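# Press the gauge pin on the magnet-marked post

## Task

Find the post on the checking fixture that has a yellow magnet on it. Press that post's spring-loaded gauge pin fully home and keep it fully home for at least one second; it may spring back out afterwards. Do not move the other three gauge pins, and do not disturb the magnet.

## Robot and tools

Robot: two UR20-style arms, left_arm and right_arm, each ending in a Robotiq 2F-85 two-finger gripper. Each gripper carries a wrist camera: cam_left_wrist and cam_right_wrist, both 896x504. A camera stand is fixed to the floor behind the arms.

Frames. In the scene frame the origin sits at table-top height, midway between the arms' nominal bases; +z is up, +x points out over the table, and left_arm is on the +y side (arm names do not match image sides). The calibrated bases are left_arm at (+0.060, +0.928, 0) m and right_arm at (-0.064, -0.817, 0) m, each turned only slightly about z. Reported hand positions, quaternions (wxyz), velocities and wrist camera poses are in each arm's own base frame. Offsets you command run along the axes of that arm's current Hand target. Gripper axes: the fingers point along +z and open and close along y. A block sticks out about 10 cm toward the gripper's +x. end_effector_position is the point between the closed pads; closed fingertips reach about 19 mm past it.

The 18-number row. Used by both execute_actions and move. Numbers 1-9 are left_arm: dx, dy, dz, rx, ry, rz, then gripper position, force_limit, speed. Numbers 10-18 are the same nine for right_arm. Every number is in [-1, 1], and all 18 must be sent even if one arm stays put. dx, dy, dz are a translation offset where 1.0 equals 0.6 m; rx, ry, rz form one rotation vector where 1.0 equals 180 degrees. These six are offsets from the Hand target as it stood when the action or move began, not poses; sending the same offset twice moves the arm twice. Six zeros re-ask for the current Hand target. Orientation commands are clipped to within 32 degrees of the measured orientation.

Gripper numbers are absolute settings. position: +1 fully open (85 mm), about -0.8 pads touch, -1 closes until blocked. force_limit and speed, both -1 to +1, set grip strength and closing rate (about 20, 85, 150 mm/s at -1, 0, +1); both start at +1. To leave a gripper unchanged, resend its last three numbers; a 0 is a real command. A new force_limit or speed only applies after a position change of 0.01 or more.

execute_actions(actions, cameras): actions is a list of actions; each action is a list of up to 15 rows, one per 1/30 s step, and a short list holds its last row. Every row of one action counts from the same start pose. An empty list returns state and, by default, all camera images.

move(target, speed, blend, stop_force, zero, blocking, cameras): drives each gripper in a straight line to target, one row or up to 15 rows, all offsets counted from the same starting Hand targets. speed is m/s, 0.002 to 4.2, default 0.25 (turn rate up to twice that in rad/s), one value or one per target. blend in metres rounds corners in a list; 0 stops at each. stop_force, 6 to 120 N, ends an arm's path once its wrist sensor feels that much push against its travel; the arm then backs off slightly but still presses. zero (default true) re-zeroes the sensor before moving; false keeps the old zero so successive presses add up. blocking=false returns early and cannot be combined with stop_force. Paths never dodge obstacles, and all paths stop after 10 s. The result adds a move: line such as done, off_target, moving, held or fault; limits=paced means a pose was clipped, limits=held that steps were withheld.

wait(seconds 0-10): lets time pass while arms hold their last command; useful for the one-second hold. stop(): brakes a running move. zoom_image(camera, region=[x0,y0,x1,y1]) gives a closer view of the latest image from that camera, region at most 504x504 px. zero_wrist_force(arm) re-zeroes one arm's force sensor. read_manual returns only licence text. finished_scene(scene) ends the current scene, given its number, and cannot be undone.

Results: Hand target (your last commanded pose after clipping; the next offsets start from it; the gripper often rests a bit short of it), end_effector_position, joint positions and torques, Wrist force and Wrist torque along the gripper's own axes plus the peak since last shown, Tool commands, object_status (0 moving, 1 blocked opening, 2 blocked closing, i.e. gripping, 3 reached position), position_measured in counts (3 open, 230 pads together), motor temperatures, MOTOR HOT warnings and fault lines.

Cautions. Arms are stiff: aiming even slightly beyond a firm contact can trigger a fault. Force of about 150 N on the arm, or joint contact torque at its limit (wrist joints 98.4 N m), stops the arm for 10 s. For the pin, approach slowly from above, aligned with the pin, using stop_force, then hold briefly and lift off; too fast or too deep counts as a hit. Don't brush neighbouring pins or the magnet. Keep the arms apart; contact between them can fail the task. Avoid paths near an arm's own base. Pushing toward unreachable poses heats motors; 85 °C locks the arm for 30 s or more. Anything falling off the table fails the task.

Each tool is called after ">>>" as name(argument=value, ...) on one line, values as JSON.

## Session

>>> execute_actions(actions=[])

Scene clock: 0.00 s.
left_arm: end_effector_position=(+0.3071, -0.4220, +0.1602) position_measured=3 object_status=3 end_effector_quat_wxyz=(+0.066, +0.956, -0.074, +0.275) | right_arm: end_effector_position=(+0.4900, -0.3027, +0.2369) position_measured=3 object_status=3 end_effector_quat_wxyz=(+0.548, -0.467, -0.511, -0.471)
Joint positions: left_arm=[-1.763 -1.739 2.857 -2.766 -1.003 1.555] | right_arm=[2.511 -2.074 -2.06 -2.212 2.389 -0.015]
Joint velocities: within noise
Joint torques (N m): no reading
Motor temperatures (°C): left_arm=[24 35 26 38 34 33] | right_arm=[28 35 35 36 33 38]
Wrist force (N): no reading
Wrist torque (N m): no reading
Wrist force, peak (N): no reading
Hand target: left_arm +0.3071, -0.4220, +0.1602; +0.066, +0.956, -0.074, +0.275 | right_arm +0.4900, -0.3027, +0.2369; +0.548, -0.467, -0.511, -0.471
Tool commands: left_gripper/position=+1.0 left_gripper/force_limit=+1.0 left_gripper/speed=+1.0 right_gripper/position=+1.0 right_gripper/force_limit=+1.0 right_gripper/speed=+1.0
camera_calibration:
cam_left_wrist: T_world_to_cam=[[-0.204299, -0.976285, 0.0716159, -0.353754], [-0.955218, 0.182823, -0.232669, 0.427195], [0.214058, -0.115943, -0.969916, 0.170568], [0, 0, 0, 1]] pos_world=[0.299281, -0.40369, 0.290166]
cam_right_wrist: T_world_to_cam=[[0.98966, 0.130322, -0.059914, -0.419077], [-0.0206188, -0.284112, -0.958569, 0.167032], [-0.141945, 0.949893, -0.278487, 0.549542], [0, 0, 0, 1]] pos_world=[0.496192, -0.419935, 0.288044]

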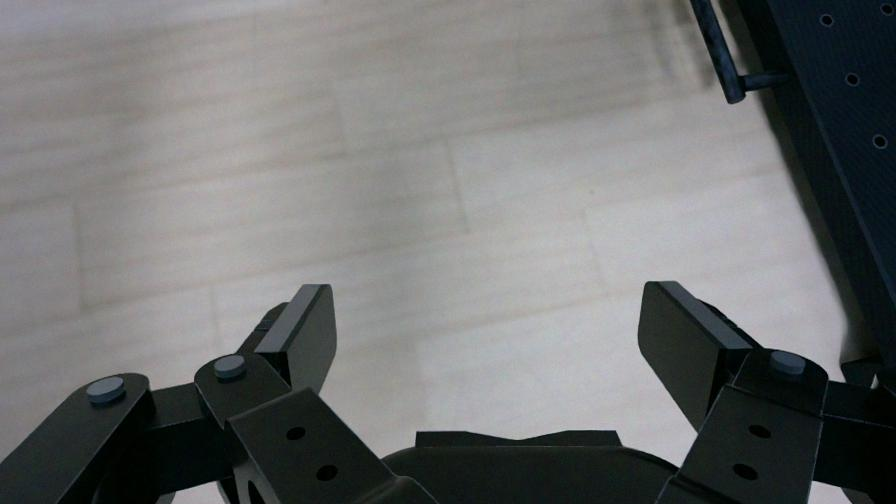

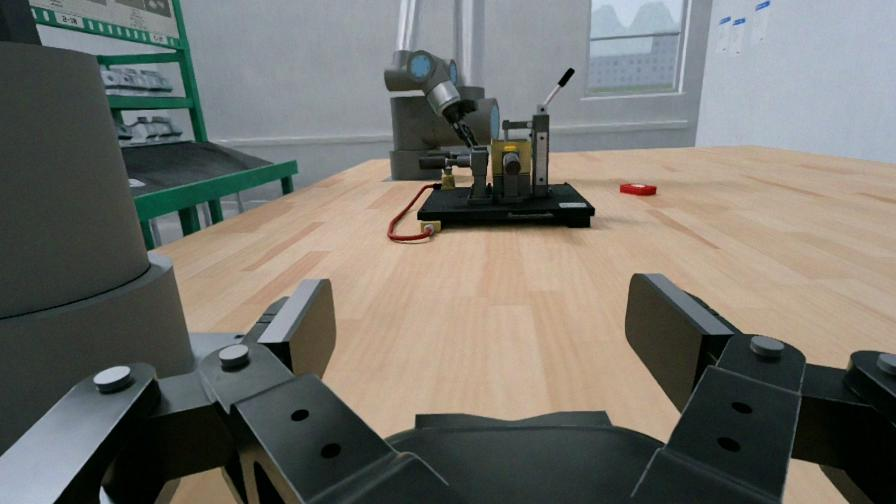

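>>> zoom_image(camera="cam_right_wrist", region=[370, 50, 620, 260])

>>> zoom_image(camera="cam_right_wrist", region=[415, 125, 565, 225])

Scaled by 2.016 from the camera's 896x504 image, which has a finer 1280x720 frame.

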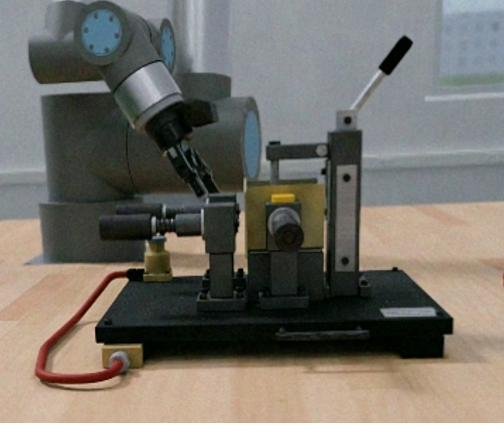

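Scaled by 3.360 from the camera's 896x504 image, which has a finer 1280x720 frame.

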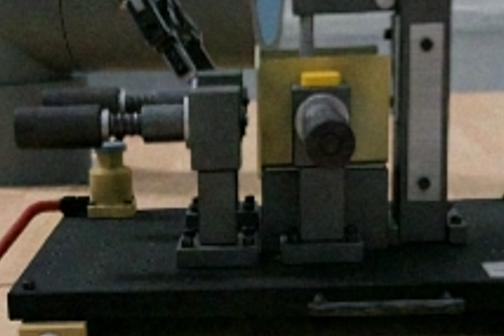

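>>> move(target=[0,0,0,0,0,0,1,1,1,0.1885,0.2467,0.5703,-0.0387,-0.5127,0.0221,-0.8,-1,0], speed=0.6)

>>> move(target=[0,0,0,0,0,0,1,1,1,0.7667,-0.1617,0.1,0,0.25,0,-0.8,-1,0], speed=0.5, cameras=["cam_right_wrist"])

Scene clock: 5.80 s.
left_arm: end_effector_position=(+0.3071, -0.4220, +0.1602) position_measured=3 object_status=3 end_effector_quat_wxyz=(+0.066, +0.956, -0.074, +0.275) | right_arm: end_effector_position=(+0.5996, +0.0502, +0.3600) position_measured=229 object_status=3 end_effector_quat_wxyz=(+0.001, +0.707, +0.707, +0.000)
Joint positions: left_arm=[-1.763 -1.739 2.857 -2.766 -1.003 1.555] | right_arm=[3.566 -1.315 -2.365 -1.032 1.57 1.995]
Joint torques (N m): left_arm=[2.78 -12.23 -53.34 -10.11 3.67 -0.93] | right_arm=[25.42 2.52 108.25 4.95 -4.4 5.69]
Wrist force (N): left_arm=[0.1 0.1 0.0] | right_arm=[-0.8 3.4 2.5]
Wrist torque (N m): left_arm=[0.02 -0.01 0.00] | right_arm=[1.53 0.06 -0.84]
Wrist force, peak (N): left_arm=[0.3 0.3 -0.4] | right_arm=[-1.1 3.6 2.5]
Hand target: left_arm +0.3071, -0.4220, +0.1602; +0.066, +0.956, -0.074, +0.275 | right_arm +0.5996, +0.0503, +0.3600; +0.001, +0.707, +0.707, +0.000
Off the commanded pose: left_arm 0.000 m, 0 deg | right_arm 0.000 m, 0 deg.
move: done

Scene clock: 7.70 s.
left_arm: end_effector_position=(+0.3071, -0.4220, +0.1602) position_measured=3 object_status=3 end_effector_quat_wxyz=(+0.066, +0.956, -0.074, +0.275) | right_arm: end_effector_position=(+0.5025, +0.5102, +0.2994) position_measured=229 object_status=3 end_effector_quat_wxyz=(-0.270, +0.653, +0.654, +0.270)
Joint positions: left_arm=[-1.763 -1.739 2.857 -2.766 -1.003 1.555] | right_arm=[3.998 -1.667 -2.583 0.184 2.052 2.59]
Joint torques (N m): left_arm=[2.98 -13.99 -54.07 -9.7 2.65 -0.8] | right_arm=[21.91 52.71 41.51 16.06 -2.11 7.1]
Wrist force (N): left_arm=[0.3 -0.3 0.0] | right_arm=[0.4 1.4 1.4]
Wrist torque (N m): left_arm=[-0.05 -0.05 0.00] | right_arm=[0.77 0.01 -0.41]
Wrist force, peak (N): left_arm=[0.4 0.1 -0.4] | right_arm=[-3.8 4.5 2.0]
Hand target: left_arm +0.3071, -0.4220, +0.1602; +0.066, +0.956, -0.074, +0.275 | right_arm +0.5024, +0.5102, +0.2993; -0.270, +0.653, +0.654, +0.270
Off the commanded pose: left_arm 0.000 m, 0 deg | right_arm 0.000 m, 0 deg.
move: done
camera_calibration:
cam_right_wrist: T_world_to_cam=[[0.999534, -0.0154764, -0.0263293, -0.47421], [-0.0255266, -0.896647, -0.442011, 0.618396], [-0.0167674, 0.442477, -0.896623, 0.177622], [0, 0, 0, 1]] pos_world=[0.492753, 0.46855, 0.420112]
Images, in order (width x height): cam_right_wrist 896x504.

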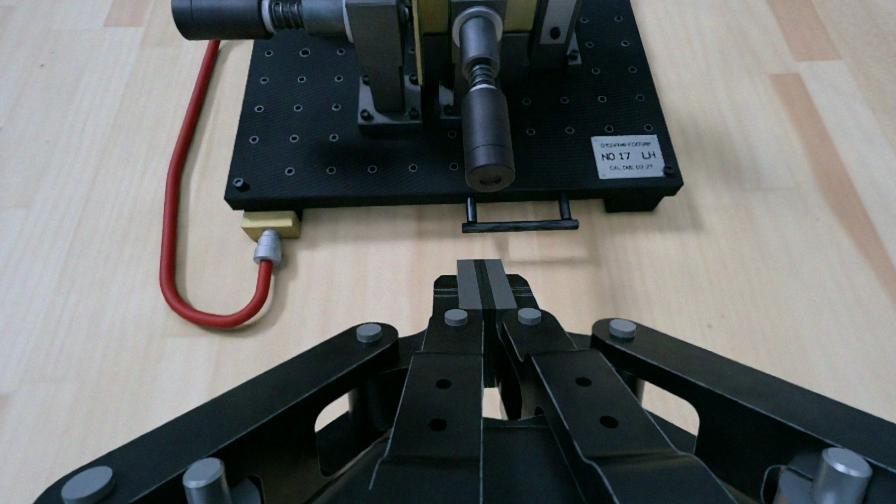

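>>> zoom_image(camera="cam_right_wrist", region=[420, 0, 580, 280])

Scaled by 1.800 from the camera's 896x504 image, which has a finer 1280x720 frame.

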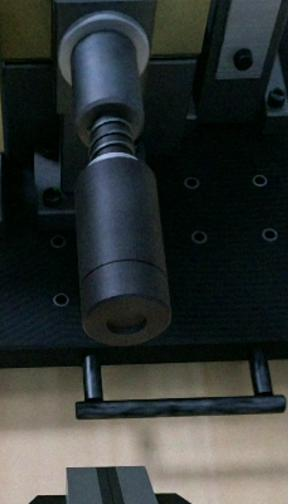

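>>> move(target=[[0,0,0,0,0,0,1,1,1,-0.036,0.0282,0.2759,0,0,0,-0.8,-1,0],[0,0,0,0,0,0,1,1,1,0.0041,0.0282,0.316,0,0,0,-0.8,-1,0],[0,0,0,0,0,0,1,1,1,0.0454,0.0282,0.3572,0,0,0,-0.8,-1,0]], speed=[0.25,0.04,0.007], stop_force=27, blend=[0.01,0.002,0], cameras=["cam_right_wrist"])

>>> wait(seconds=0.8)

Scene clock: 14.00 s.
left_arm: end_effector_position=(+0.3071, -0.4220, +0.1602) position_measured=3 object_status=3 end_effector_quat_wxyz=(+0.066, +0.956, -0.074, +0.275) | right_arm: end_effector_position=(+0.5193, +0.6502, +0.1668) position_measured=229 object_status=3 end_effector_quat_wxyz=(-0.270, +0.653, +0.654, +0.270)
Joint positions: left_arm=[-1.763 -1.739 2.857 -2.766 -1.003 1.555] | right_arm=[4.121 -2.007 -2.505 0.491 1.976 2.697]
Joint torques (N m): left_arm=[-4.73 -17.3 -53.48 -9.81 3.6 -1.37] | right_arm=[-3.58 132.41 37.53 17.11 7.94 -6.99]
Wrist force (N): left_arm=[0.0 -0.1 -0.1] | right_arm=[-15.6 -1.1 -25.1]
Wrist torque (N m): left_arm=[-0.02 0.00 0.00] | right_arm=[1.00 0.05 -0.42]
Wrist force, peak (N): left_arm=[0.5 0.1 -0.3] | right_arm=[-28.8 -3.5 -43.6]
Hand target: left_arm +0.3071, -0.4220, +0.1602; +0.066, +0.956, -0.074, +0.275 | right_arm +0.5193, +0.6502, +0.1668; -0.270, +0.653, +0.654, +0.270 (not the last commanded pose)
Off the commanded pose: left_arm 0.000 m, 0 deg | right_arm 0.031 m, 0 deg.
move: contact (right_arm); path passed 2 of 3 targets
camera_calibration:
cam_right_wrist: T_world_to_cam=[[0.999534, -0.0154764, -0.0263293, -0.492423], [-0.0255266, -0.896647, -0.442011, 0.685881], [-0.0167674, 0.442477, -0.896623, -0.00288809], [0, 0, 0, 1]] pos_world=[0.509653, 0.60865, 0.287612]
Images, in order (width x height): cam_right_wrist 896x504.

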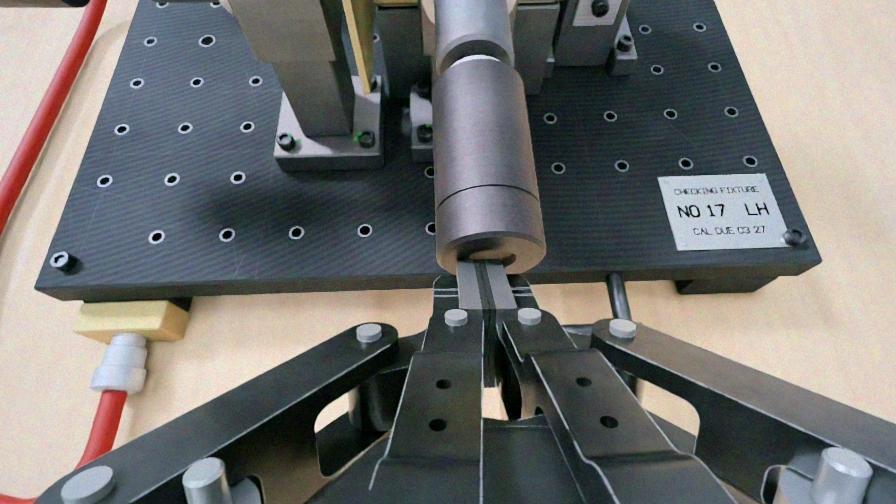

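Scene clock: 14.80 s.
left_arm: end_effector_position=(+0.3071, -0.4220, +0.1602) position_measured=3 object_status=3 end_effector_quat_wxyz=(+0.066, +0.956, -0.074, +0.275) | right_arm: end_effector_position=(+0.5193, +0.6502, +0.1668) position_measured=229 object_status=3 end_effector_quat_wxyz=(-0.270, +0.653, +0.654, +0.270)
Joint positions: left_arm=[-1.763 -1.739 2.857 -2.766 -1.003 1.555] | right_arm=[4.121 -2.007 -2.505 0.491 1.976 2.697]
Joint torques (N m): left_arm=[-1.48 -11.05 -53.97 -10.23 3.25 -1.16] | right_arm=[-8.26 134.12 34.13 18.27 7.78 -7.46]
Wrist force (N): left_arm=[0.0 -0.1 -0.1] | right_arm=[-15.3 0.0 -20.2]
Wrist torque (N m): left_arm=[-0.02 0.00 0.00] | right_arm=[0.94 0.00 -0.40]
Wrist force, peak (N): left_arm=[0.4 -0.1 0.0] | right_arm=[-15.4 -0.9 -25.2]
Hand target: left_arm +0.3071, -0.4220, +0.1602; +0.066, +0.956, -0.074, +0.275 | right_arm +0.5193, +0.6502, +0.1668; -0.270, +0.653, +0.654, +0.270 (not the last commanded pose)
Tool commands: left_gripper/position=+1.0 left_gripper/force_limit=+1.0 left_gripper/speed=+1.0 right_gripper/position=-0.8 right_gripper/force_limit=-1.0 right_gripper/speed=+0.0
Off the commanded pose: left_arm 0.000 m, 0 deg | right_arm 0.031 m, 0 deg.
wait: 0.80 s; at rest by 0.17 s

>>> wait(seconds=0.5)

>>> move(target=[0,0,0,0,0,0,1,1,1,-0.0589,0,-0.0589,0,0,0,-0.8,-1,0], speed=0.12)

>>> finished_scene(scene=3)

Scene clock: 15.63 s.
left_arm: end_effector_position=(+0.3071, -0.4220, +0.1602) position_measured=3 object_status=3 end_effector_quat_wxyz=(+0.066, +0.956, -0.074, +0.275) | right_arm: end_effector_position=(+0.5193, +0.6502, +0.1668) position_measured=229 object_status=3 end_effector_quat_wxyz=(-0.270, +0.653, +0.654, +0.270)
Joint positions: left_arm=[-1.763 -1.739 2.857 -2.766 -1.003 1.555] | right_arm=[4.121 -2.007 -2.505 0.491 1.976 2.697]
Joint torques (N m): left_arm=[3.23 -16.4 -57.08 -9.74 2.73 -1.69] | right_arm=[-12.13 135.09 36.94 17.42 6.64 -7.7]
Wrist force (N): left_arm=[-0.1 0.0 -0.3] | right_arm=[-15.9 0.1 -18.8]
Wrist torque (N m): left_arm=[-0.01 0.02 0.00] | right_arm=[0.95 0.04 -0.40]
Wrist force, peak (N): left_arm=[0.3 0.3 0.0] | right_arm=[-15.8 0.1 -19.4]
Hand target: left_arm +0.3071, -0.4220, +0.1602; +0.066, +0.956, -0.074, +0.275 | right_arm +0.5193, +0.6502, +0.1668; -0.270, +0.653, +0.654, +0.270 (not the last commanded pose)
Tool commands: left_gripper/position=+1.0 left_gripper/force_limit=+1.0 left_gripper/speed=+1.0 right_gripper/position=-0.8 right_gripper/force_limit=-1.0 right_gripper/speed=+0.0
Off the commanded pose: left_arm 0.000 m, 0 deg | right_arm 0.031 m, 0 deg.
wait: 0.50 s; at rest from the start

Scene clock: 16.53 s.
left_arm: end_effector_position=(+0.3071, -0.4220, +0.1602) position_measured=3 object_status=3 end_effector_quat_wxyz=(+0.066, +0.956, -0.074, +0.275) | right_arm: end_effector_position=(+0.5194, +0.6004, +0.1669) position_measured=229 object_status=3 end_effector_quat_wxyz=(-0.270, +0.653, +0.654, +0.270)
Joint positions: left_arm=[-1.763 -1.739 2.857 -2.766 -1.003 1.555] | right_arm=[4.074 -1.99 -2.549 0.503 2.005 2.657]
Joint torques (N m): left_arm=[0.12 -12.73 -54.76 -10.25 3.32 -1.44] | right_arm=[-20.98 128.93 16.93 16.27 6.15 -7.25]
Wrist force (N): left_arm=[0.1 0.1 -0.2] | right_arm=[-0.2 0.5 2.0]
Wrist torque (N m): left_arm=[0.02 -0.01 0.00] | right_arm=[0.71 0.07 0.03]
Wrist force, peak (N): left_arm=[0.0 0.4 -0.3] | right_arm=[-14.9 0.2 -18.6]
Hand target: left_arm +0.3071, -0.4220, +0.1602; +0.066, +0.956, -0.074, +0.275 | right_arm +0.5194, +0.6002, +0.1669; -0.270, +0.653, +0.654, +0.270
Off the commanded pose: left_arm 0.000 m, 0 deg | right_arm 0.000 m, 0 deg.
move: done

The scene is finished: the task was done.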